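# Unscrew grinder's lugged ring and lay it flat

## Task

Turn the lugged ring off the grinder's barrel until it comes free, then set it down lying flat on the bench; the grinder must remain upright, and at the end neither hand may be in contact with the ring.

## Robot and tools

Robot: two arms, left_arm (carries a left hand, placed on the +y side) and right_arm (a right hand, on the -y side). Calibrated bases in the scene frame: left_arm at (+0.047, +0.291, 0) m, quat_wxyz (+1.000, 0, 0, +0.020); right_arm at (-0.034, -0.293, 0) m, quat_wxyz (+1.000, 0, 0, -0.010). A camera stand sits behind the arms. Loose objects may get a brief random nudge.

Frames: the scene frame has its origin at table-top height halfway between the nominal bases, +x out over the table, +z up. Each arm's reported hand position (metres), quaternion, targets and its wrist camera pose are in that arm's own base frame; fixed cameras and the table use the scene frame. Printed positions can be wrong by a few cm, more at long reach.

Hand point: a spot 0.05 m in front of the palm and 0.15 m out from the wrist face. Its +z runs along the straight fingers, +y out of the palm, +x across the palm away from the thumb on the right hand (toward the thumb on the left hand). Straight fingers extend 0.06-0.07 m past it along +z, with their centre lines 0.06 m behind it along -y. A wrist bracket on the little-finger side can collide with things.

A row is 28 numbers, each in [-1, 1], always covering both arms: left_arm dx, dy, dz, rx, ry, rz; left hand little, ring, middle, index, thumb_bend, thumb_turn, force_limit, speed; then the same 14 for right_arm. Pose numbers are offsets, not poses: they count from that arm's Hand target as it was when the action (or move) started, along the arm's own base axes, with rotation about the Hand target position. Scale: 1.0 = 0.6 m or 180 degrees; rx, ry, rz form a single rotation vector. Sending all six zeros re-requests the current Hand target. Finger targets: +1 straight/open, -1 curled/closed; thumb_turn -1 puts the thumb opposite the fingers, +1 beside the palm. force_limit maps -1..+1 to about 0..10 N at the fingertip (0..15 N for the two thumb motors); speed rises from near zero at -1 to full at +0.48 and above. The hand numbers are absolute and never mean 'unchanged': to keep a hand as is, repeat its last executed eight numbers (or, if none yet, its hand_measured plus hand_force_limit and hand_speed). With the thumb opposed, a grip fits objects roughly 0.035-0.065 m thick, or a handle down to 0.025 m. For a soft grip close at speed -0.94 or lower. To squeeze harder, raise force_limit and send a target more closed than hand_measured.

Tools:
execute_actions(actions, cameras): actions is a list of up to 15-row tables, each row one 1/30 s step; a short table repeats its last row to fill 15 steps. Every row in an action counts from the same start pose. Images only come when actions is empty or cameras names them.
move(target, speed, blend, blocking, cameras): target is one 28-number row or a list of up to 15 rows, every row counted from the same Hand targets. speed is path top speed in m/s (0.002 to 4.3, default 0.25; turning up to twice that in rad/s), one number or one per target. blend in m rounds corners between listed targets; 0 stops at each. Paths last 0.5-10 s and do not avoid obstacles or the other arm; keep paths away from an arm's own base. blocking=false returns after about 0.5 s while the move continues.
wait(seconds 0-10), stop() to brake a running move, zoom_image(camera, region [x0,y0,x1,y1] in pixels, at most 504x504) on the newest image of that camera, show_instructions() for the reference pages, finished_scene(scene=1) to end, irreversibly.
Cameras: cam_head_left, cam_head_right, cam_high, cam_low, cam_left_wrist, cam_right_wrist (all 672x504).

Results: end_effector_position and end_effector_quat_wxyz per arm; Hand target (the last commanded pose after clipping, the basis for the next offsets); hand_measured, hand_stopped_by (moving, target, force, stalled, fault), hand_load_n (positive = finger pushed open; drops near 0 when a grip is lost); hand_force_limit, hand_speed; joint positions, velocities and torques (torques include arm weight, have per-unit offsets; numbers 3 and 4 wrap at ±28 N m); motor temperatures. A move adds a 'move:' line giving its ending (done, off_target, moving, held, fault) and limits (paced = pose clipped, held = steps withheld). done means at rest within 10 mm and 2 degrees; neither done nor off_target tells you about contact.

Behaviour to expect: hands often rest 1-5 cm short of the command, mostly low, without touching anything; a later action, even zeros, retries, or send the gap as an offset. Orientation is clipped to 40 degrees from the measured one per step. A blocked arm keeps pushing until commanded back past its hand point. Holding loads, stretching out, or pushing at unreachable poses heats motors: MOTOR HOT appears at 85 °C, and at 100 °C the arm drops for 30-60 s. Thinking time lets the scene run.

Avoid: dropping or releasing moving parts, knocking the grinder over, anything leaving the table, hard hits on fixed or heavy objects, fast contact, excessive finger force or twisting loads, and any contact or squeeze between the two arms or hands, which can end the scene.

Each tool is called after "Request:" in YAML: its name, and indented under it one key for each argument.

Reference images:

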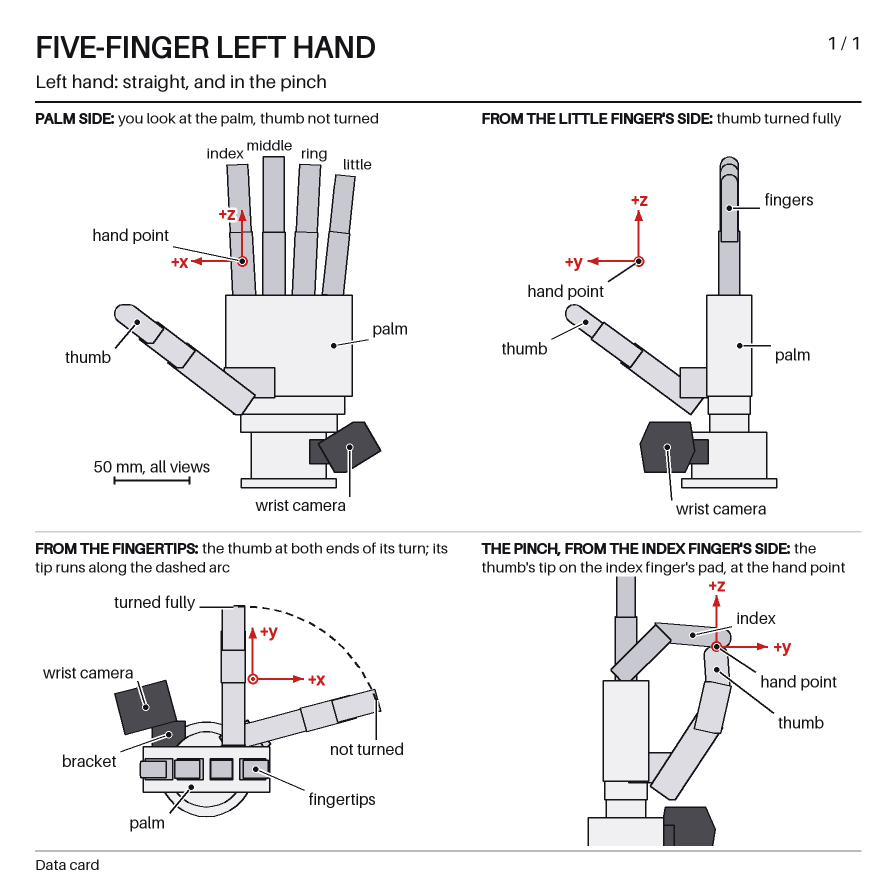

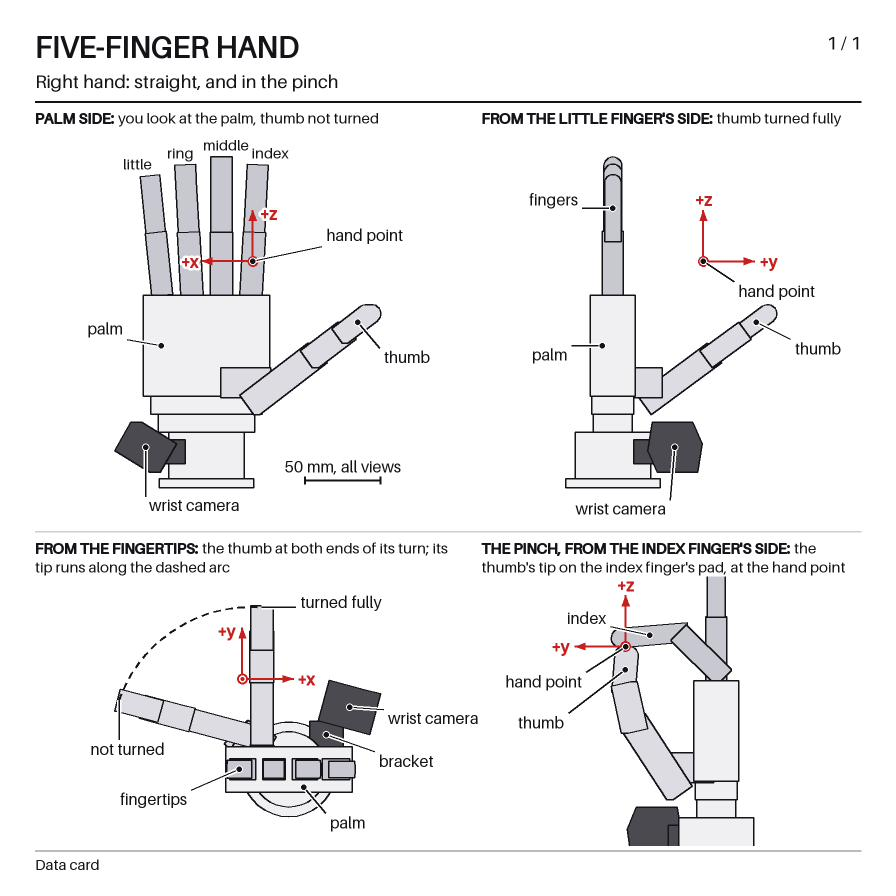

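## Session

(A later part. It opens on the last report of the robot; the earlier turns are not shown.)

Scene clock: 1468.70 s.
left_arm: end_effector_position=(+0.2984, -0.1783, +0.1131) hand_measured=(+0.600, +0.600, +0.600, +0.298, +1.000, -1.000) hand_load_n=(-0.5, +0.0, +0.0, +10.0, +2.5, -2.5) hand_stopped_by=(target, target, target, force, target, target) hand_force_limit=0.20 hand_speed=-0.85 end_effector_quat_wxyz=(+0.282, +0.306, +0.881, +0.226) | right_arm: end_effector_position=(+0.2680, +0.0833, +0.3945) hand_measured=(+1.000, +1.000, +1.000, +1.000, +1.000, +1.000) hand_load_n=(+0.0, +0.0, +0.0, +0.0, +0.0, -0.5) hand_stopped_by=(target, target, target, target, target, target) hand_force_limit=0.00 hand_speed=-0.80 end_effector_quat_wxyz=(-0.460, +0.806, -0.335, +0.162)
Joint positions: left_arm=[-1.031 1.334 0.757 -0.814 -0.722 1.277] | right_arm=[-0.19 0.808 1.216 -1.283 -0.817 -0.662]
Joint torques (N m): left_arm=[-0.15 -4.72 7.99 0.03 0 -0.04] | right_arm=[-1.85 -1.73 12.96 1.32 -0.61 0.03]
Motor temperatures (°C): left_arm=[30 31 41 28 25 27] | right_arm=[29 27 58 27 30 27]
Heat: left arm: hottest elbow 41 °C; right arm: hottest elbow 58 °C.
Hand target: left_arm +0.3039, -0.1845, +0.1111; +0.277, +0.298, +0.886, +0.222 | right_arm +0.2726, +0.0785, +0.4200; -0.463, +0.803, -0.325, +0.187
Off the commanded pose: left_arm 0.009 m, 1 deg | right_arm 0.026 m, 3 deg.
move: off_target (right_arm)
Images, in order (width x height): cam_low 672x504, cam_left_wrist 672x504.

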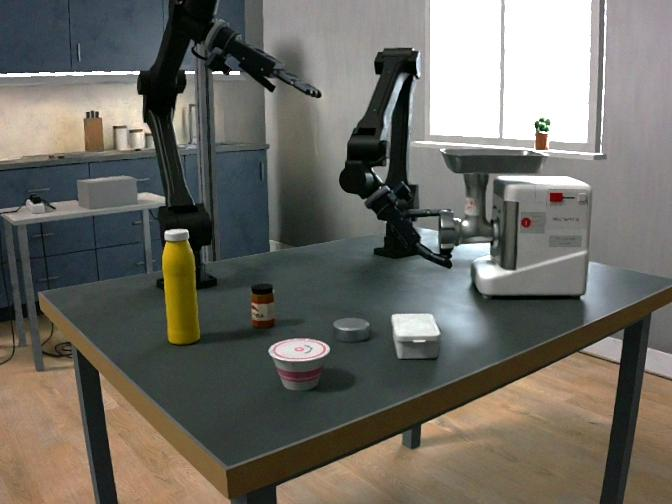

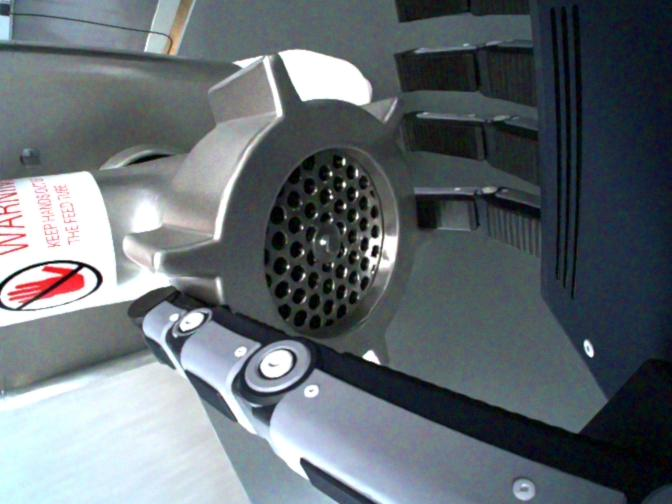

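Request:
move:
  target:
    - [0,0,0,0,0,0,0.6,0.6,0.6,0.6,1,-1,0,-0.3,0,0,0,0,0,0,1,1,1,1,1,1,0,-0.8]
    - [0.0023,-0.0023,0.0,-0.0388,-0.0398,0,0.6,0.6,0.6,0.6,1,-1,0,-0.3,0,0,0,0,0,0,1,1,1,1,1,1,0,-0.8]
    - [0.0023,-0.0023,0.0,-0.0388,-0.0398,0,0.6,0.6,0.6,-0.3,1,-1,0.2,-0.85,0,0,0,0,0,0,1,1,1,1,1,1,0,-0.8]
  speed: 0.06
  cameras: ["cam_left_wrist", "cam_low"]

Request:
zoom_image:
  camera: "cam_left_wrist"
  region: [120, 50, 460, 305]

Request:
zoom_image:
  camera: "cam_low"
  region: [410, 190, 480, 260]

Scene clock: 1489.93 s.
left_arm: end_effector_position=(+0.3074, -0.1873, +0.1172) hand_measured=(+0.600, +0.600, +0.600, +0.200, +1.000, -1.000) hand_load_n=(+0.0, +0.0, +0.5, +11.0, +2.0, -2.5) hand_stopped_by=(target, target, target, force, target, target) hand_force_limit=0.20 hand_speed=-0.85 end_effector_quat_wxyz=(+0.350, +0.268, +0.877, +0.193) | right_arm: end_effector_position=(+0.2680, +0.0833, +0.3945) hand_measured=(+1.000, +1.000, +1.000, +1.000, +1.000, +1.000) hand_load_n=(+0.0, +0.0, +0.0, +0.0, +0.0, -0.5) hand_stopped_by=(target, target, target, target, target, target) hand_force_limit=0.00 hand_speed=-0.80 end_effector_quat_wxyz=(-0.460, +0.806, -0.335, +0.162)
Joint positions: left_arm=[-1.036 1.297 0.714 -0.654 -0.767 1.263] | right_arm=[-0.19 0.808 1.216 -1.283 -0.817 -0.662]
Joint torques (N m): left_arm=[-1.08 -6.77 5.12 1.26 -0.1 0.06] | right_arm=[-1.85 -1.73 12.97 1.32 -0.62 0.03]
Motor temperatures (°C): left_arm=[30 31 41 28 25 27] | right_arm=[29 27 58 27 30 27]
Heat: left arm: hottest elbow 41 °C; right arm: hottest elbow 58 °C.
Hand target: left_arm +0.3053, -0.1858, +0.1111; +0.349, +0.266, +0.879, +0.186 | right_arm +0.2726, +0.0785, +0.4200; -0.463, +0.803, -0.325, +0.187
Off the commanded pose: left_arm 0.007 m, 1 deg | right_arm 0.026 m, 3 deg.
move: off_target (right_arm)
Images, in order (width x height): cam_low 672x504, cam_left_wrist 672x504.

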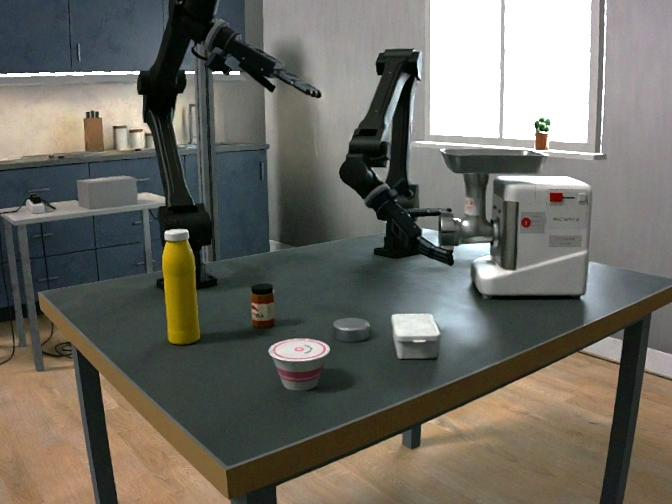

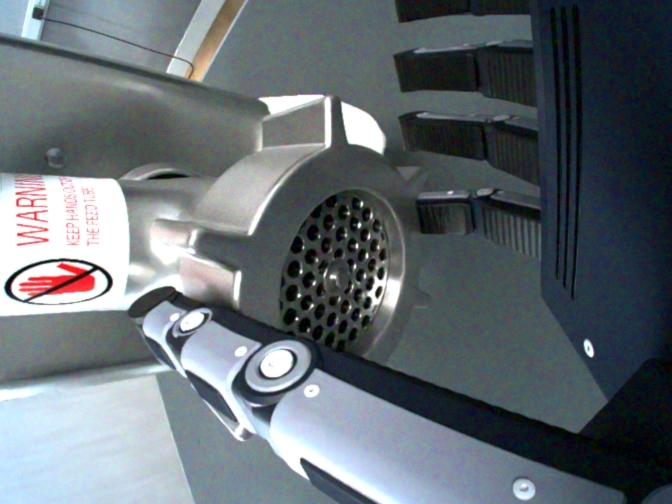

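Scaled by 1.482 from the camera's 672x504 image, which has a finer 960x720 frame.

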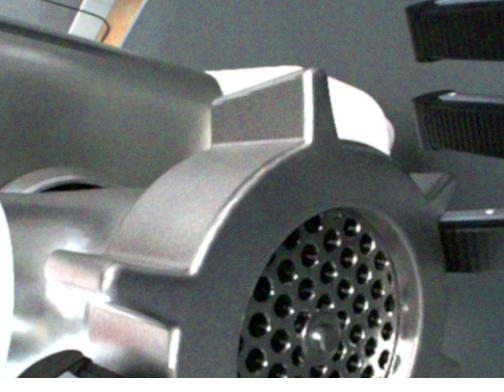

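Scaled by 7.200 from the camera's 672x504 image, which has a finer 960x720 frame.

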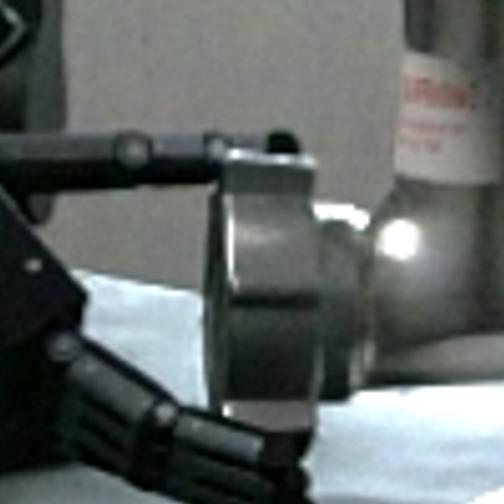

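Request:
move:
  target:
    - [0.0077,-0.0075,0.0173,-0.0698,-0.0716,0,0.6,0.6,0.6,-0.3,0.6,-1,-0.2,-0.9,0,0,0,0,0,0,1,1,1,1,1,1,0,-0.8]
    - [0.0115,-0.0113,0.021,-0.1474,-0.1512,0,0.6,0.6,0.6,-0.3,0.6,-1,-0.2,-0.9,0,0,0,0,0,0,1,1,1,1,1,1,0,-0.8]
    - [0.0137,-0.0133,0.0248,-0.2055,-0.2108,0,0.6,0.6,0.6,-0.3,0.6,-1,-0.2,-0.9,0,0,0,0,0,0,1,1,1,1,1,1,0,-0.8]
    - [0.0148,-0.0145,0.0288,-0.2559,-0.2626,0,0.6,0.6,0.6,-0.3,0.6,-1,-0.2,-0.9,0,0,0,0,0,0,1,1,1,1,1,1,0,-0.8]
  speed: 0.11
  blend: [0.003,0.003,0.003,0]
  cameras: ["cam_left_wrist", "cam_low"]

Request:
zoom_image:
  camera: "cam_low"
  region: [410, 190, 480, 260]

Scene clock: 1523.63 s.
left_arm: end_effector_position=(+0.3120, -0.1924, +0.1295) hand_measured=(+0.600, +0.600, +0.600, +0.200, +0.994, -1.000) hand_load_n=(+0.0, +0.0, +0.0, +10.0, +5.5, -3.5) hand_stopped_by=(target, target, target, force, force, target) hand_force_limit=-0.20 hand_speed=-0.90 end_effector_quat_wxyz=(+0.735, +0.016, +0.674, -0.072) | right_arm: end_effector_position=(+0.2680, +0.0833, +0.3945) hand_measured=(+1.000, +1.000, +1.000, +1.000, +1.000, +1.000) hand_load_n=(+0.0, +0.0, +0.0, +0.0, +0.0, +0.0) hand_stopped_by=(target, target, target, target, target, target) hand_force_limit=0.00 hand_speed=-0.80 end_effector_quat_wxyz=(-0.460, +0.806, -0.335, +0.162)
Joint positions: left_arm=[-1.116 1.59 0.232 1.525 -0.988 1.638] | right_arm=[-0.19 0.808 1.216 -1.283 -0.817 -0.662]
Joint torques (N m): left_arm=[-0.85 -4.31 2.99 1.84 0.59 0.12] | right_arm=[-1.9 -1.79 12.97 1.33 -0.62 0.03]
Motor temperatures (°C): left_arm=[29 31 40 28 25 27] | right_arm=[29 27 58 27 30 27]
Heat: left arm: hottest elbow 40 °C; right arm: hottest elbow 58 °C.
Hand target: left_arm +0.3141, -0.1945, +0.1282; +0.737, +0.017, +0.672, -0.074 | right_arm +0.2726, +0.0785, +0.4200; -0.463, +0.803, -0.325, +0.187
Off the commanded pose: left_arm 0.003 m, 0 deg | right_arm 0.026 m, 3 deg.
move: off_target (right_arm); blend cut to 0 m at target 1
Images, in order (width x height): cam_low 672x504, cam_left_wrist 672x504.

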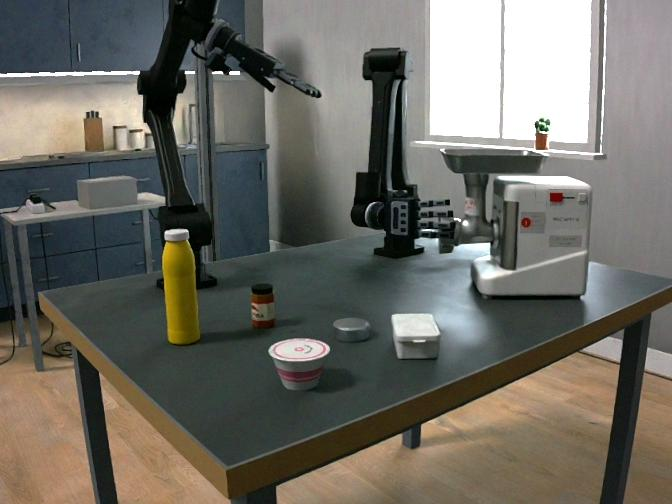

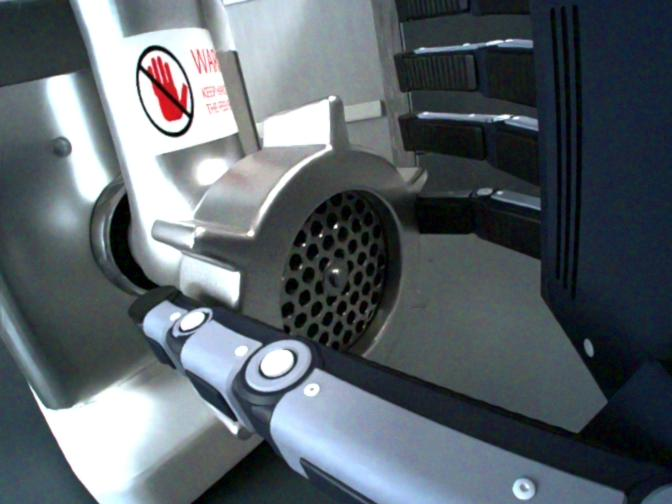

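Scaled by 7.200 from the camera's 672x504 image, which has a finer 960x720 frame.

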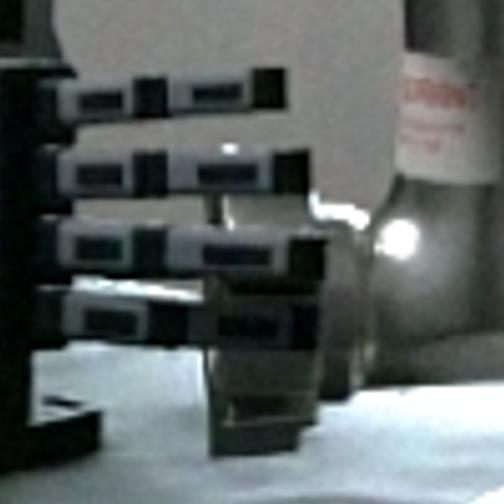

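Request:
move:
  target:
    - [0,0,0,0,0,0,0.6,0.6,0.6,0.6,1,-1,0,-0.3,0,0,0,0,0,0,1,1,1,1,1,1,0,-0.8]
    - [-0.0048,0.0047,-0.0005,0.0233,0.0239,0,0.6,0.6,0.6,0.6,1,-1,0,-0.3,0,0,0,0,0,0,1,1,1,1,1,1,0,-0.8]
    - [-0.063,-0.055,-0.0005,0.0233,0.0239,0,0.6,0.6,0.6,0.6,1,-1,0,-0.3,0,0,0,0,0,0,1,1,1,1,1,1,0,-0.8]
    - [-0.0642,-0.0472,0.0047,0.2443,0.2506,0,0.6,0.6,0.6,0.6,1,-1,0,-0.3,0,0,0,0,0,0,1,1,1,1,1,1,0,-0.8]
    - [-0.0285,-0.0003,-0.002,0.2443,0.2506,0,0.6,0.6,0.6,0.6,1,-1,0,-0.3,0,0,0,0,0,0,1,1,1,1,1,1,0,-0.8]
  speed: [0.1, 0.08, 0.15, 0.35, 0.1]
  blend: [0,0,0.01,0.01,0]
  cameras: ["cam_left_wrist", "cam_low", "cam_high"]

Request:
zoom_image:
  camera: "cam_low"
  region: [390, 190, 490, 265]

Request:
zoom_image:
  camera: "cam_high"
  region: [320, 165, 370, 215]

Scene clock: 1556.13 s.
left_arm: end_effector_position=(+0.2917, -0.1910, +0.1175) hand_measured=(+0.600, +0.600, +0.600, +0.600, +1.000, -1.000) hand_load_n=(+0.0, +0.0, +0.0, +0.0, +0.0, +0.5) hand_stopped_by=(target, target, target, target, target, target) hand_force_limit=0.00 hand_speed=-0.30 end_effector_quat_wxyz=(+0.359, +0.264, +0.876, +0.187) | right_arm: end_effector_position=(+0.2680, +0.0833, +0.3945) hand_measured=(+1.000, +1.000, +1.000, +1.000, +1.000, +1.000) hand_load_n=(+0.0, +0.0, +0.0, +0.0, +0.0, +0.0) hand_stopped_by=(target, target, target, target, target, target) hand_force_limit=0.00 hand_speed=-0.80 end_effector_quat_wxyz=(-0.460, +0.806, -0.335, +0.162)
Joint positions: left_arm=[-1.085 1.28 0.701 -0.68 -0.786 1.202] | right_arm=[-0.19 0.808 1.216 -1.283 -0.817 -0.662]
Joint torques (N m): left_arm=[-0.15 -7.53 6.93 1.03 -0.47 0.18] | right_arm=[-1.85 -1.73 12.98 1.35 -0.62 0.04]
Motor temperatures (°C): left_arm=[29 31 38 28 25 27] | right_arm=[29 27 59 27 30 27]
Heat: left arm: hottest elbow 38 °C; right arm: hottest elbow 59 °C.
Hand target: left_arm +0.2971, -0.1949, +0.1271; +0.371, +0.256, +0.876, +0.175 | right_arm +0.2726, +0.0785, +0.4200; -0.463, +0.803, -0.325, +0.187
Off the commanded pose: left_arm 0.012 m, 2 deg | right_arm 0.026 m, 3 deg.
move: off_target (left_arm, right_arm)
Images, in order (width x height): cam_high 672x504, cam_low 672x504, cam_left_wrist 672x504.

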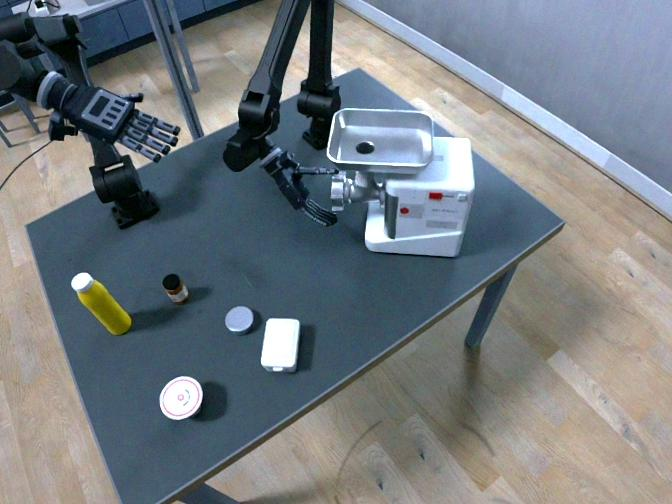

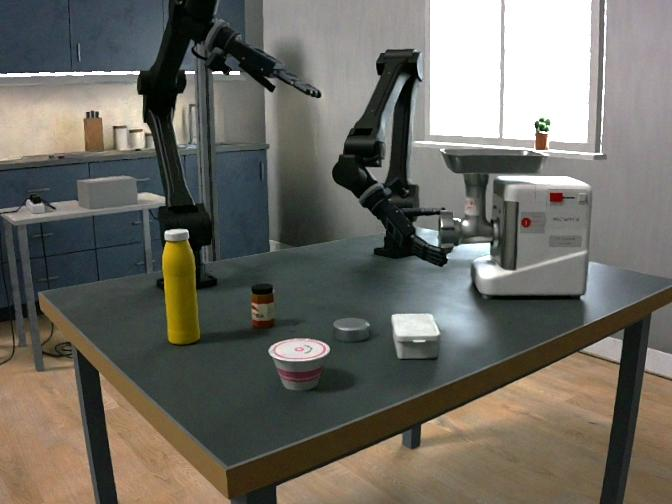

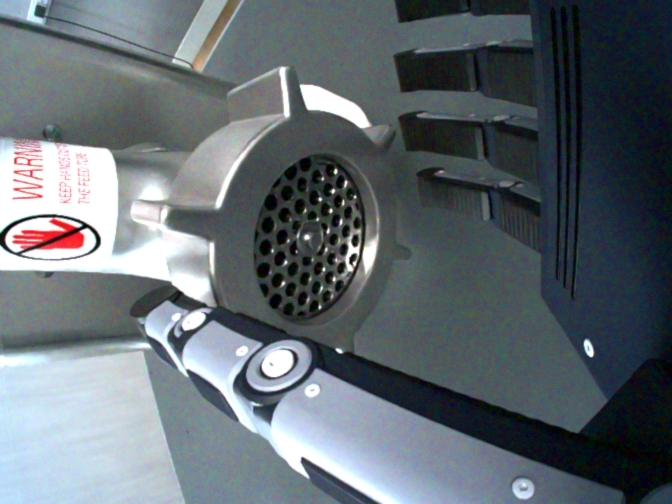

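Scaled by 5.040 from the camera's 672x504 image, which has a finer 960x720 frame.

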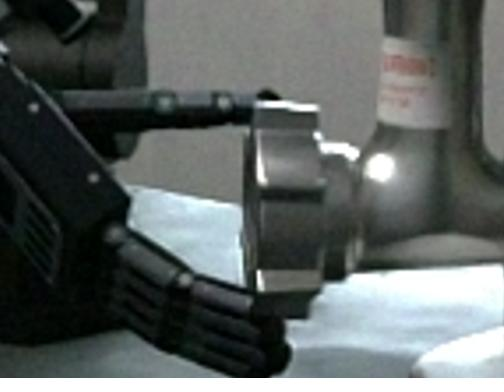

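Scaled by 10.080 from the camera's 672x504 image, which has a finer 960x720 frame.

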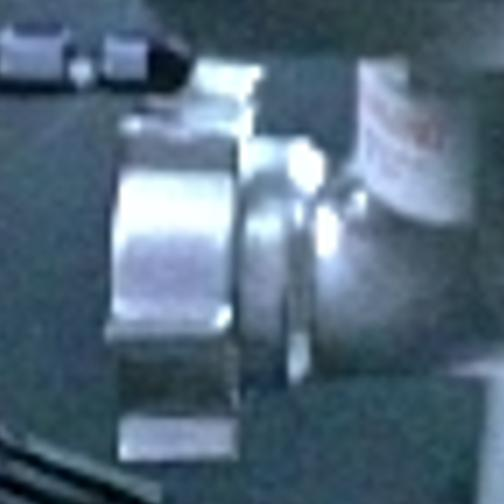

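Request:
move:
  target:
    - [0.0173,0.0182,0.0033,0,0,0,0.6,0.6,0.6,0.6,1,-1,0,-0.3,0,0,0,0,0,0,1,1,1,1,1,1,0,-0.8]
    - [0.0207,0.0152,-0.0202,0,0,0,0.6,0.6,0.6,0.6,1,-1,0,-0.3,0,0,0,0,0,0,1,1,1,1,1,1,0,-0.8]
    - [0.0207,0.0152,-0.0202,0,0,0,0.6,0.6,0.6,-0.3,1,-1,0.2,-0.85,0,0,0,0,0,0,1,1,1,1,1,1,0,-0.8]
  speed: [0.06,0.05,0.05]
  cameras: ["cam_left_wrist", "cam_low"]

Scene clock: 1571.87 s.
left_arm: end_effector_position=(+0.3067, -0.1872, +0.1187) hand_measured=(+0.600, +0.600, +0.600, +0.214, +1.000, -1.000) hand_load_n=(+0.0, +0.0, +0.0, +9.0, +0.5, -0.5) hand_stopped_by=(target, target, target, force, target, target) hand_force_limit=0.20 hand_speed=-0.85 end_effector_quat_wxyz=(+0.372, +0.256, +0.875, +0.172) | right_arm: end_effector_position=(+0.2680, +0.0833, +0.3945) hand_measured=(+1.000, +1.000, +1.000, +1.000, +1.000, +1.000) hand_load_n=(+0.0, +0.0, +0.0, +0.0, +0.0, -0.5) hand_stopped_by=(target, target, target, target, target, target) hand_force_limit=0.00 hand_speed=-0.80 end_effector_quat_wxyz=(-0.460, +0.806, -0.335, +0.162)
Joint positions: left_arm=[-1.037 1.259 0.683 -0.594 -0.767 1.265] | right_arm=[-0.19 0.808 1.216 -1.283 -0.817 -0.662]
Joint torques (N m): left_arm=[-0.32 -5.25 6.19 1.24 -0.49 0.17] | right_arm=[-1.85 -1.73 12.97 1.33 -0.61 0.03]
Motor temperatures (°C): left_arm=[29 31 39 28 25 27] | right_arm=[29 27 59 27 30 27]
Heat: left arm: hottest elbow 39 °C; right arm: hottest elbow 59 °C.
Hand target: left_arm +0.3095, -0.1857, +0.1150; +0.371, +0.256, +0.876, +0.175 | right_arm +0.2726, +0.0785, +0.4200; -0.463, +0.803, -0.325, +0.187
Off the commanded pose: left_arm 0.005 m, 0 deg | right_arm 0.026 m, 3 deg.
move: off_target (right_arm)
Images, in order (width x height): cam_low 672x504, cam_left_wrist 672x504.

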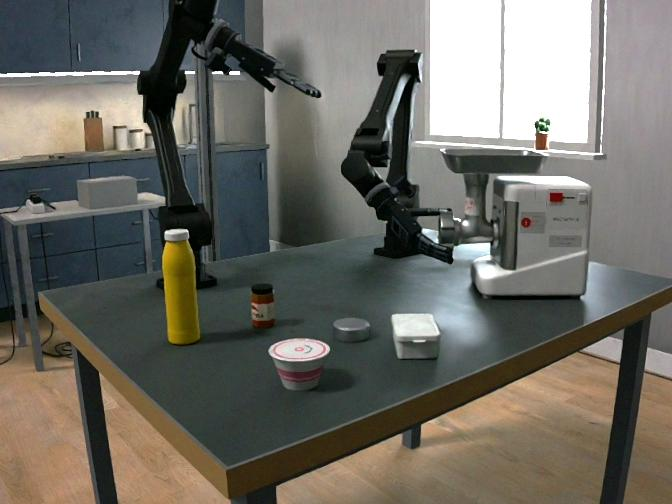

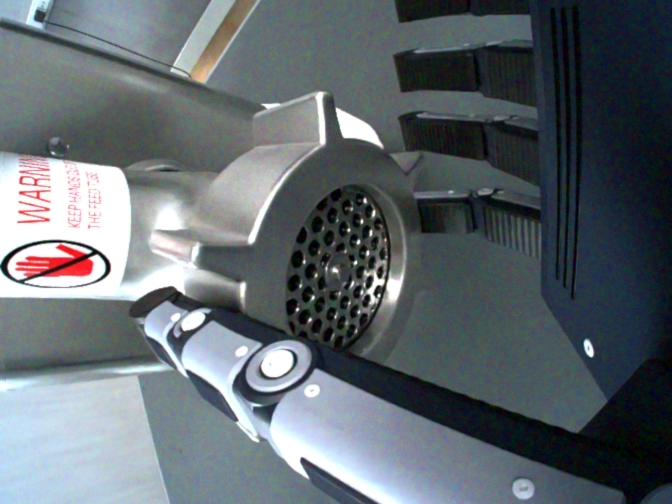

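Request:
move:
  target:
    - [0.0007,-0.0077,0.0108,-0.0582,-0.0597,0,0.6,0.6,0.6,-0.3,0.6,-1,-0.2,-0.9,0,0,0,0,0,0,1,1,1,1,1,1,0,-0.8]
    - [0.0045,-0.0115,0.0145,-0.1357,-0.1392,0,0.6,0.6,0.6,-0.3,0.6,-1,-0.2,-0.9,0,0,0,0,0,0,1,1,1,1,1,1,0,-0.8]
    - [0.0067,-0.0135,0.0183,-0.1939,-0.1989,0,0.6,0.6,0.6,-0.3,0.6,-1,-0.2,-0.9,0,0,0,0,0,0,1,1,1,1,1,1,0,-0.8]
    - [0.0078,-0.0147,0.0223,-0.2443,-0.2506,0,0.6,0.6,0.6,-0.3,0.6,-1,-0.2,-0.9,0,0,0,0,0,0,1,1,1,1,1,1,0,-0.8]
  speed: 0.14
  blend: [0.002,0.002,0.002,0]
  cameras: ["cam_left_wrist", "cam_low", "cam_high"]

Request:
zoom_image:
  camera: "cam_high"
  region: [320, 165, 370, 215]

Scene clock: 1589.70 s.
left_arm: end_effector_position=(+0.3124, -0.1907, +0.1285) hand_measured=(+0.600, +0.600, +0.600, +0.214, +0.990, -1.000) hand_load_n=(+0.0, +0.0, +0.0, +8.5, +8.0, -2.5) hand_stopped_by=(target, target, target, force, force, target) hand_force_limit=-0.20 hand_speed=-0.90 end_effector_quat_wxyz=(+0.735, +0.018, +0.675, -0.070) | right_arm: end_effector_position=(+0.2680, +0.0833, +0.3945) hand_measured=(+1.000, +1.000, +1.000, +1.000, +1.000, +1.000) hand_load_n=(+0.0, +0.0, +0.0, +0.0, -0.5, +0.0) hand_stopped_by=(target, target, target, target, target, target) hand_force_limit=0.00 hand_speed=-0.80 end_effector_quat_wxyz=(-0.460, +0.806, -0.335, +0.162)
Joint positions: left_arm=[-1.112 1.591 0.229 1.524 -0.984 1.638] | right_arm=[-0.19 0.808 1.216 -1.283 -0.817 -0.662]
Joint torques (N m): left_arm=[-0.79 -4.84 3.23 1.99 0.48 0.1] | right_arm=[-1.9 -1.73 12.98 1.32 -0.62 0.03]
Motor temperatures (°C): left_arm=[29 31 38 28 25 27] | right_arm=[29 27 59 27 30 27]
Heat: left arm: hottest elbow 38 °C; right arm: hottest elbow 59 °C.
Hand target: left_arm +0.3142, -0.1943, +0.1283; +0.737, +0.018, +0.672, -0.074 | right_arm +0.2726, +0.0785, +0.4200; -0.463, +0.803, -0.325, +0.187
Off the commanded pose: left_arm 0.004 m, 1 deg | right_arm 0.026 m, 3 deg.
move: off_target (right_arm); blend cut to 0 m at target 1
Images, in order (width x height): cam_high 672x504, cam_low 672x504, cam_left_wrist 672x504.

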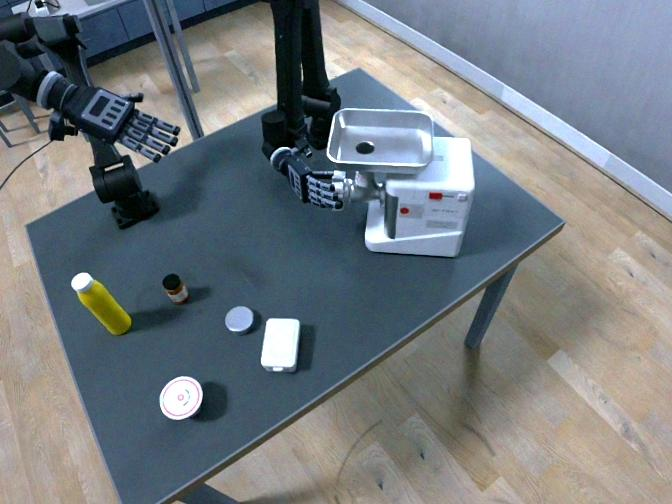

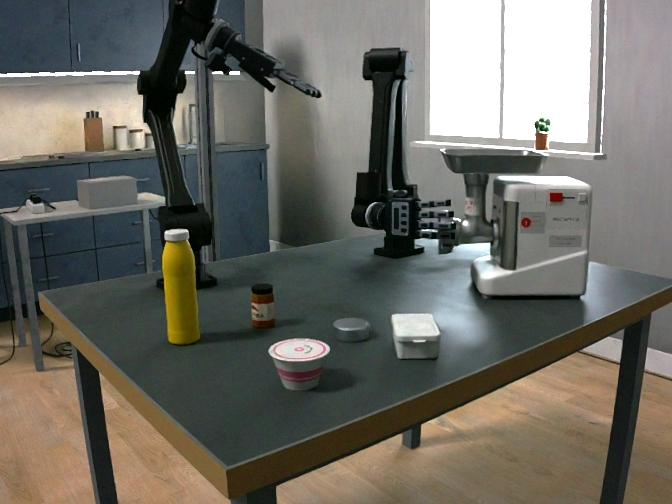

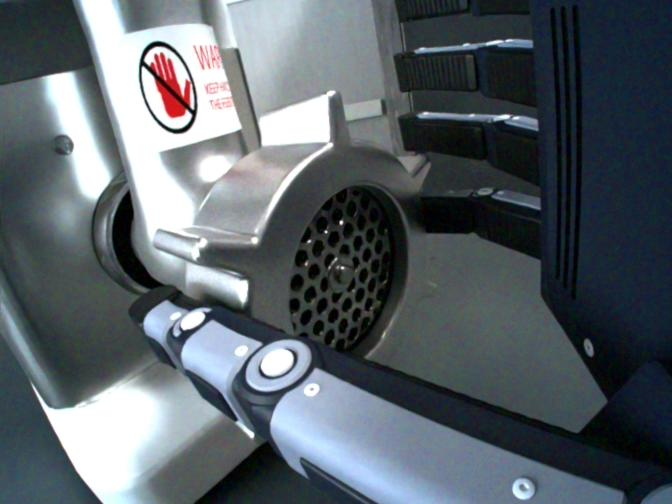

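Scaled by 10.080 from the camera's 672x504 image, which has a finer 960x720 frame.

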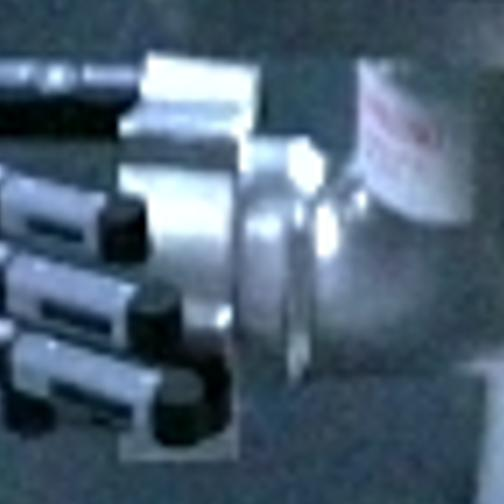

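Request:
move:
  target:
    - [0,0,0,0,0,0,0.6,0.6,0.6,0.6,1,-1,0,-0.3,0,0,0,0,0,0,1,1,1,1,1,1,0,-0.8]
    - [-0.0048,0.0047,-0.0005,0.0233,0.0239,0,0.6,0.6,0.6,0.6,1,-1,0,-0.3,0,0,0,0,0,0,1,1,1,1,1,1,0,-0.8]
    - [-0.063,-0.055,-0.0005,0.0233,0.0239,0,0.6,0.6,0.6,0.6,1,-1,0,-0.3,0,0,0,0,0,0,1,1,1,1,1,1,0,-0.8]
    - [-0.0642,-0.0472,0.0047,0.2521,0.2586,0,0.6,0.6,0.6,0.6,1,-1,0,-0.3,0,0,0,0,0,0,1,1,1,1,1,1,0,-0.8]
    - [-0.0285,-0.0003,-0.002,0.2521,0.2586,0,0.6,0.6,0.6,0.6,1,-1,0,-0.3,0,0,0,0,0,0,1,1,1,1,1,1,0,-0.8]
  speed: [0.1, 0.08, 0.15, 0.4, 0.12]
  blend: [0,0,0.01,0.01,0]
  cameras: ["cam_left_wrist"]

Scene clock: 1610.57 s.
left_arm: end_effector_position=(+0.2909, -0.1890, +0.1177) hand_measured=(+0.600, +0.600, +0.600, +0.600, +1.000, -1.000) hand_load_n=(+0.0, +0.0, +0.0, +0.0, +0.0, +0.0) hand_stopped_by=(target, target, target, target, target, target) hand_force_limit=0.00 hand_speed=-0.30 end_effector_quat_wxyz=(+0.345, +0.270, +0.878, +0.195) | right_arm: end_effector_position=(+0.2680, +0.0833, +0.3945) hand_measured=(+1.000, +1.000, +1.000, +1.000, +1.000, +1.000) hand_load_n=(+0.0, +0.0, +0.0, +0.0, +0.0, +0.0) hand_stopped_by=(target, target, target, target, target, target) hand_force_limit=0.00 hand_speed=-0.80 end_effector_quat_wxyz=(-0.460, +0.806, -0.335, +0.162)
Joint positions: left_arm=[-1.081 1.288 0.714 -0.717 -0.775 1.202] | right_arm=[-0.19 0.808 1.216 -1.283 -0.817 -0.662]
Joint torques (N m): left_arm=[-0.21 -7.24 7.34 1.02 -0.47 0.14] | right_arm=[-1.85 -1.79 12.97 1.33 -0.62 0.03]
Motor temperatures (°C): left_arm=[29 31 38 28 25 27] | right_arm=[29 27 59 27 30 27]
Heat: left arm: hottest elbow 38 °C; right arm: hottest elbow 59 °C.
Hand target: left_arm +0.2971, -0.1946, +0.1271; +0.356, +0.263, +0.878, +0.183 | right_arm +0.2726, +0.0785, +0.4200; -0.463, +0.803, -0.325, +0.187
Off the commanded pose: left_arm 0.013 m, 2 deg | right_arm 0.026 m, 3 deg.
move: off_target (left_arm, right_arm)
Images, in order (width x height): cam_left_wrist 672x504.

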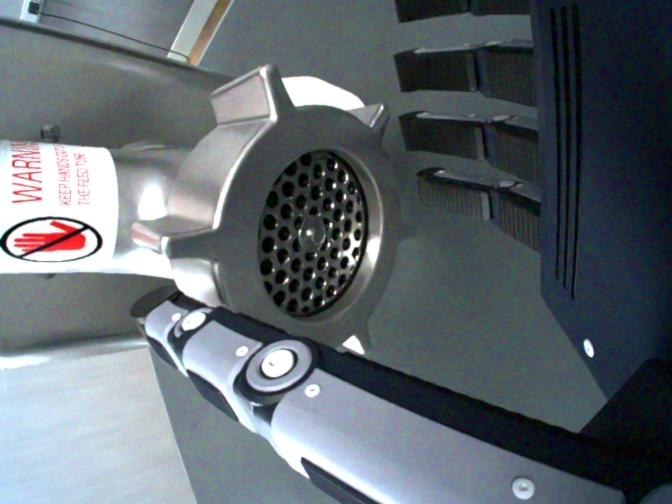

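Request:
move:
  target:
    - [0.0173,0.0182,0.0033,-0.0233,-0.0239,0,0.6,0.6,0.6,0.6,1,-1,0,-0.3,0,0,0,0,0,0,1,1,1,1,1,1,0,-0.8]
    - [0.0207,0.0152,-0.0202,-0.0233,-0.0239,0,0.6,0.6,0.6,0.6,1,-1,0,-0.3,0,0,0,0,0,0,1,1,1,1,1,1,0,-0.8]
    - [0.0207,0.0152,-0.0202,-0.0233,-0.0239,0,0.6,0.6,0.6,-0.3,1,-1,0.2,-0.85,0,0,0,0,0,0,1,1,1,1,1,1,0,-0.8]
  speed: [0.06,0.05,0.05]
  cameras: ["cam_left_wrist"]

Scene clock: 1621.70 s.
left_arm: end_effector_position=(+0.3064, -0.1875, +0.1185) hand_measured=(+0.600, +0.600, +0.600, +0.214, +1.000, -1.000) hand_load_n=(+0.0, +0.0, +0.0, +8.5, +1.0, +0.0) hand_stopped_by=(target, target, target, force, target, target) hand_force_limit=0.20 hand_speed=-0.85 end_effector_quat_wxyz=(+0.400, +0.243, +0.870, +0.156) | right_arm: end_effector_position=(+0.2680, +0.0833, +0.3945) hand_measured=(+1.000, +1.000, +1.000, +1.000, +1.000, +1.000) hand_load_n=(+0.0, +0.0, +0.0, +0.0, +0.0, +0.0) hand_stopped_by=(target, target, target, target, target, target) hand_force_limit=0.00 hand_speed=-0.80 end_effector_quat_wxyz=(-0.460, +0.806, -0.335, +0.162)
Joint positions: left_arm=[-1.044 1.232 0.644 -0.513 -0.783 1.268] | right_arm=[-0.19 0.808 1.216 -1.283 -0.817 -0.662]
Joint torques (N m): left_arm=[-0.09 -5.01 6.17 1.35 -0.62 0.2] | right_arm=[-1.9 -1.79 12.97 1.32 -0.61 0.04]
Motor temperatures (°C): left_arm=[29 31 39 28 25 27] | right_arm=[29 27 59 27 30 27]
Heat: left arm: hottest elbow 39 °C; right arm: hottest elbow 59 °C.
Hand target: left_arm +0.3095, -0.1855, +0.1150; +0.398, +0.242, +0.870, +0.160 | right_arm +0.2726, +0.0785, +0.4200; -0.463, +0.803, -0.325, +0.187
Off the commanded pose: left_arm 0.005 m, 1 deg | right_arm 0.026 m, 3 deg.
move: off_target (right_arm)
Images, in order (width x height): cam_left_wrist 672x504.

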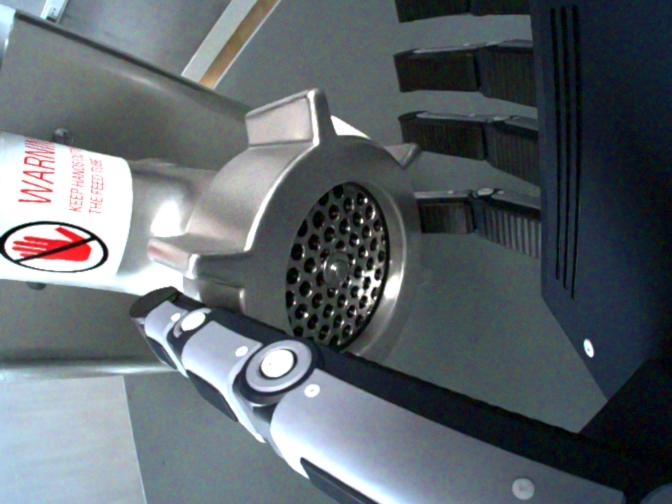

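Request:
move:
  target:
    - [0.0013,-0.0087,0.0112,-0.0543,-0.0557,0,0.6,0.6,0.6,-0.3,0.6,-1,-0.2,-0.9,0,0,0,0,0,0,1,1,1,1,1,1,0,-0.8]
    - [0.0052,-0.0123,0.0155,-0.1357,-0.1392,0,0.6,0.6,0.6,-0.3,0.6,-1,-0.2,-0.9,0,0,0,0,0,0,1,1,1,1,1,1,0,-0.8]
    - [0.0078,-0.015,0.0223,-0.2288,-0.2347,0,0.6,0.6,0.6,-0.3,0.6,-1,-0.2,-0.9,0,0,0,0,0,0,1,1,1,1,1,1,0,-0.8]
  speed: 0.15
  blend: [0.002,0.002,0]
  cameras: ["cam_left_wrist", "cam_low", "cam_high"]

Request:
zoom_image:
  camera: "cam_high"
  region: [320, 165, 370, 215]

Request:
zoom_image:
  camera: "cam_low"
  region: [410, 190, 480, 260]

Scene clock: 1640.63 s.
left_arm: end_effector_position=(+0.3121, -0.1910, +0.1278) hand_measured=(+0.600, +0.600, +0.600, +0.214, +0.990, -1.000) hand_load_n=(+0.0, +0.0, +0.0, +9.0, +8.0, -2.5) hand_stopped_by=(target, target, target, force, force, target) hand_force_limit=-0.20 hand_speed=-0.90 end_effector_quat_wxyz=(+0.734, +0.018, +0.675, -0.071) | right_arm: end_effector_position=(+0.2680, +0.0833, +0.3945) hand_measured=(+1.000, +1.000, +1.000, +1.000, +1.000, +1.000) hand_load_n=(+0.0, -0.5, +0.0, +0.0, +0.0, +0.0) hand_stopped_by=(target, target, target, target, target, target) hand_force_limit=0.00 hand_speed=-0.80 end_effector_quat_wxyz=(-0.460, +0.806, -0.335, +0.162)
Joint positions: left_arm=[-1.113 1.592 0.229 1.523 -0.984 1.635] | right_arm=[-0.19 0.808 1.216 -1.283 -0.817 -0.662]
Joint torques (N m): left_arm=[-1.2 -4.6 3.17 1.88 0.46 0.14] | right_arm=[-1.85 -1.67 12.97 1.32 -0.62 0.03]
Motor temperatures (°C): left_arm=[29 31 39 28 25 27] | right_arm=[29 27 59 27 30 27]
Heat: left arm: hottest elbow 39 °C; right arm: hottest elbow 59 °C.
Hand target: left_arm +0.3142, -0.1944, +0.1283; +0.737, +0.018, +0.672, -0.074 | right_arm +0.2726, +0.0785, +0.4200; -0.463, +0.803, -0.325, +0.187
Off the commanded pose: left_arm 0.004 m, 1 deg | right_arm 0.026 m, 3 deg.
move: off_target (right_arm); blend cut to 0 m at target 1
Images, in order (width x height): cam_high 672x504, cam_low 672x504, cam_left_wrist 672x504.

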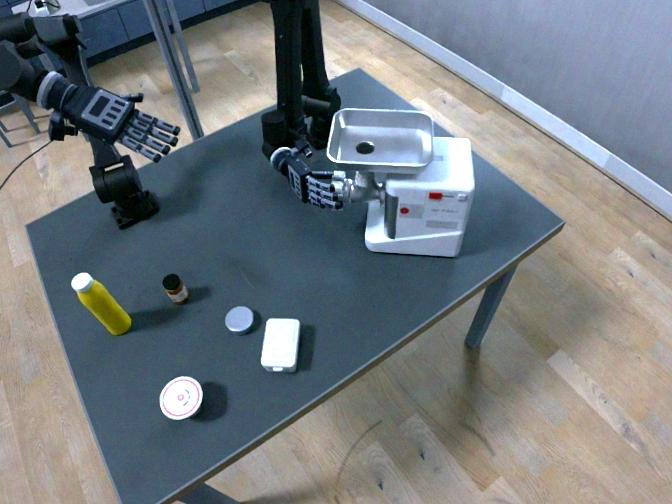

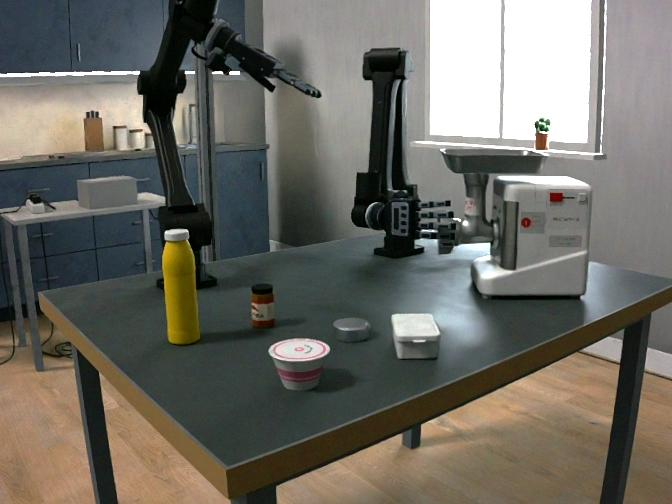

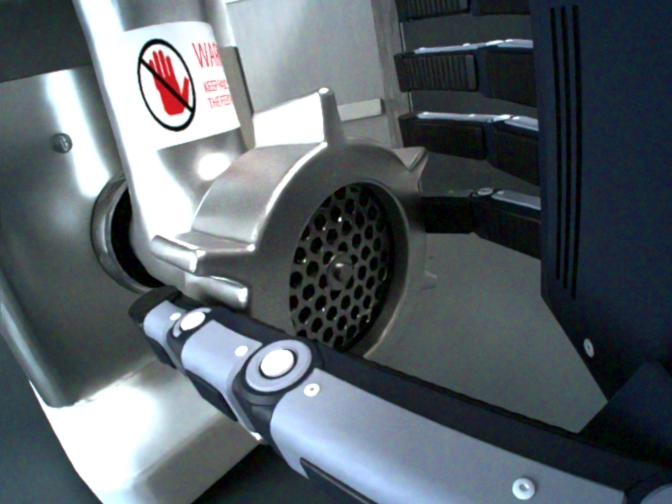

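Scaled by 10.080 from the camera's 672x504 image, which has a finer 960x720 frame.

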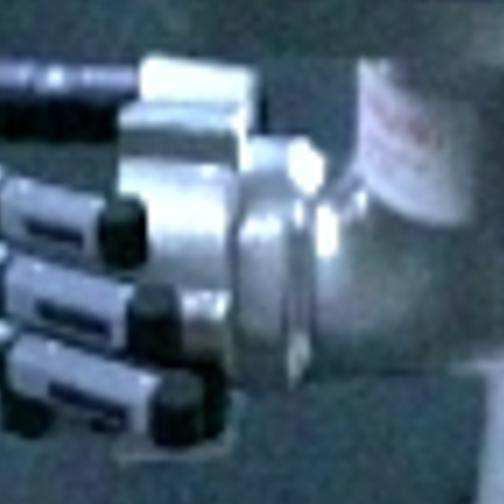

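Scaled by 7.200 from the camera's 672x504 image, which has a finer 960x720 frame.

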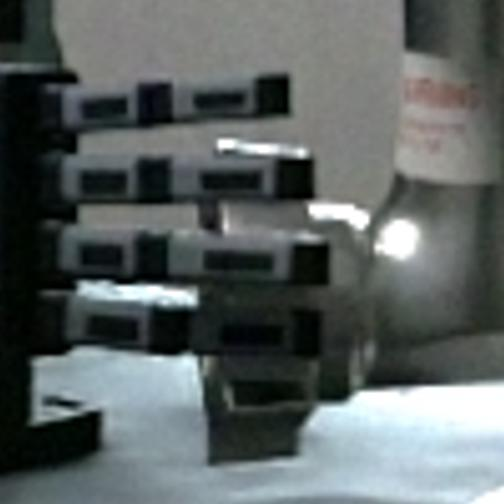

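Request:
move:
  target:
    - [0,0,0,0,0,0,0.6,0.6,0.6,0.6,1,-1,0,0,0,0,0,0,0,0,1,1,1,1,1,1,0,-0.8]
    - [-0.0048,0.0047,-0.0005,0.0233,0.0239,0,0.6,0.6,0.6,0.6,1,-1,0,0,0,0,0,0,0,0,1,1,1,1,1,1,0,-0.8]
    - [-0.063,-0.055,-0.0005,0.0233,0.0239,0,0.6,0.6,0.6,0.6,1,-1,0,0,0,0,0,0,0,0,1,1,1,1,1,1,0,-0.8]
    - [-0.0665,-0.0495,0.0047,0.2521,0.2586,0,0.6,0.6,0.6,0.6,1,-1,0,0,0,0,0,0,0,0,1,1,1,1,1,1,0,-0.8]
    - [-0.0308,-0.0026,-0.002,0.2521,0.2586,0,0.6,0.6,0.6,0.6,1,-1,0,0,0,0,0,0,0,0,1,1,1,1,1,1,0,-0.8]
    - [-0.0135,0.015,0.0012,0.2327,0.2387,0,0.6,0.6,0.6,0.6,1,-1,0,0,0,0,0,0,0,0,1,1,1,1,1,1,0,-0.8]
    - [-0.0101,0.012,-0.0222,0.2327,0.2387,0,0.6,0.6,0.6,0.6,1,-1,0,0,0,0,0,0,0,0,1,1,1,1,1,1,0,-0.8]
    - [-0.0101,0.012,-0.0222,0.2327,0.2387,0,0.6,0.6,0.6,-0.3,1,-1,0.2,-0.85,0,0,0,0,0,0,1,1,1,1,1,1,0,-0.8]
  speed: [0.1, 0.08, 0.18, 0.45, 0.14, 0.06, 0.06, 0.06]
  blend: [0,0,0.01,0.01,0,0.002,0,0]
  cameras: ["cam_left_wrist"]

Scene clock: 1676.07 s.
left_arm: end_effector_position=(+0.3049, -0.1887, +0.1172) hand_measured=(+0.600, +0.600, +0.600, +0.200, +1.000, -1.000) hand_load_n=(+0.0, +0.0, +0.0, +11.0, +1.5, +0.0) hand_stopped_by=(target, target, target, force, target, target) hand_force_limit=0.20 hand_speed=-0.85 end_effector_quat_wxyz=(+0.391, +0.247, +0.872, +0.163) | right_arm: end_effector_position=(+0.2680, +0.0833, +0.3945) hand_measured=(+1.000, +1.000, +1.000, +1.000, +1.000, +1.000) hand_load_n=(+0.0, +0.0, +0.0, +0.0, +0.0, +0.0) hand_stopped_by=(target, target, target, target, target, target) hand_force_limit=0.00 hand_speed=-0.80 end_effector_quat_wxyz=(-0.460, +0.806, -0.335, +0.162)
Joint positions: left_arm=[-1.05 1.247 0.657 -0.542 -0.783 1.257] | right_arm=[-0.19 0.808 1.216 -1.283 -0.817 -0.662]
Joint torques (N m): left_arm=[0.21 -5.54 6 1.43 -0.48 0.18] | right_arm=[-1.85 -1.73 12.96 1.32 -0.62 0.03]
Motor temperatures (°C): left_arm=[29 31 38 28 25 27] | right_arm=[29 27 59 27 30 27]
Heat: left arm: hottest elbow 38 °C; right arm: hottest elbow 59 °C.
Hand target: left_arm +0.3081, -0.1873, +0.1150; +0.391, +0.246, +0.872, +0.164 | right_arm +0.2726, +0.0785, +0.4200; -0.463, +0.803, -0.325, +0.187
Off the commanded pose: left_arm 0.004 m, 0 deg | right_arm 0.026 m, 3 deg.
move: off_target (right_arm)
Images, in order (width x height): cam_left_wrist 672x504.

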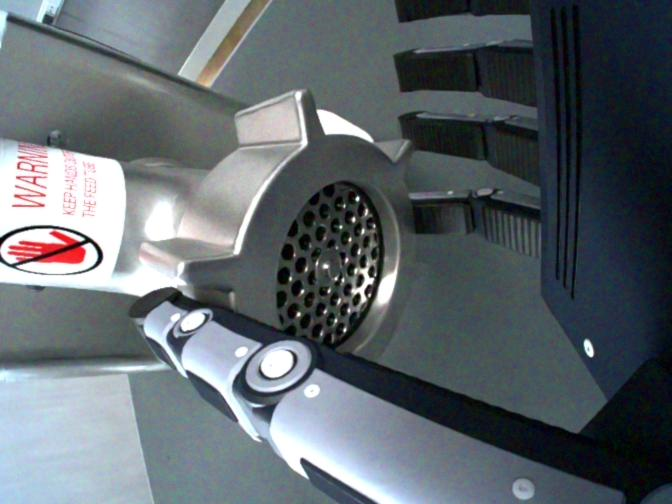

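Request:
move:
  target:
    - [0.0013,-0.008,0.0112,-0.0582,-0.0597,0,0.6,0.6,0.6,-0.3,0.6,-1,-0.2,-0.9,0,0,0,0,0,0,1,1,1,1,1,1,0,-0.8]
    - [0.0052,-0.0117,0.0155,-0.1396,-0.1432,0,0.6,0.6,0.6,-0.3,0.6,-1,-0.2,-0.9,0,0,0,0,0,0,1,1,1,1,1,1,0,-0.8]
    - [0.0078,-0.0142,0.0223,-0.2327,-0.2387,0,0.6,0.6,0.6,-0.3,0.6,-1,-0.2,-0.9,0,0,0,0,0,0,1,1,1,1,1,1,0,-0.8]
  speed: 0.17
  blend: [0.002,0.002,0]
  cameras: ["cam_left_wrist"]

Scene clock: 1691.60 s.
left_arm: end_effector_position=(+0.3105, -0.1940, +0.1272) hand_measured=(+0.600, +0.600, +0.600, +0.200, +0.994, -1.000) hand_load_n=(+0.0, +0.0, +0.0, +10.5, +6.0, -1.5) hand_stopped_by=(target, target, target, force, force, target) hand_force_limit=-0.20 hand_speed=-0.90 end_effector_quat_wxyz=(+0.734, +0.017, +0.675, -0.074) | right_arm: end_effector_position=(+0.2680, +0.0833, +0.3945) hand_measured=(+1.000, +1.000, +1.000, +1.000, +1.000, +1.000) hand_load_n=(+0.0, +0.0, +0.0, -0.5, +0.0, -0.5) hand_stopped_by=(target, target, target, target, target, target) hand_force_limit=0.00 hand_speed=-0.80 end_effector_quat_wxyz=(-0.460, +0.806, -0.335, +0.162)
Joint positions: left_arm=[-1.123 1.595 0.232 1.523 -0.992 1.631] | right_arm=[-0.19 0.808 1.216 -1.283 -0.817 -0.662]
Joint torques (N m): left_arm=[-0.67 -4.78 3.17 1.98 0.48 0.21] | right_arm=[-1.85 -1.73 12.98 1.33 -0.62 0.03]
Motor temperatures (°C): left_arm=[29 31 38 28 25 27] | right_arm=[29 27 59 26 30 27]
Heat: left arm: hottest elbow 38 °C; right arm: hottest elbow 59 °C.
Hand target: left_arm +0.3128, -0.1958, +0.1284; +0.737, +0.018, +0.672, -0.074 | right_arm +0.2726, +0.0785, +0.4200; -0.463, +0.803, -0.325, +0.187
Off the commanded pose: left_arm 0.003 m, 1 deg | right_arm 0.026 m, 3 deg.
move: off_target (right_arm); blend cut to 0 m at target 1
Images, in order (width x height): cam_left_wrist 672x504.

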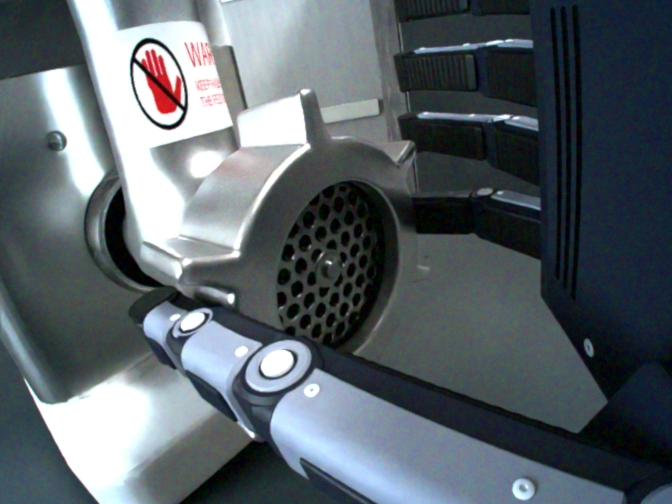

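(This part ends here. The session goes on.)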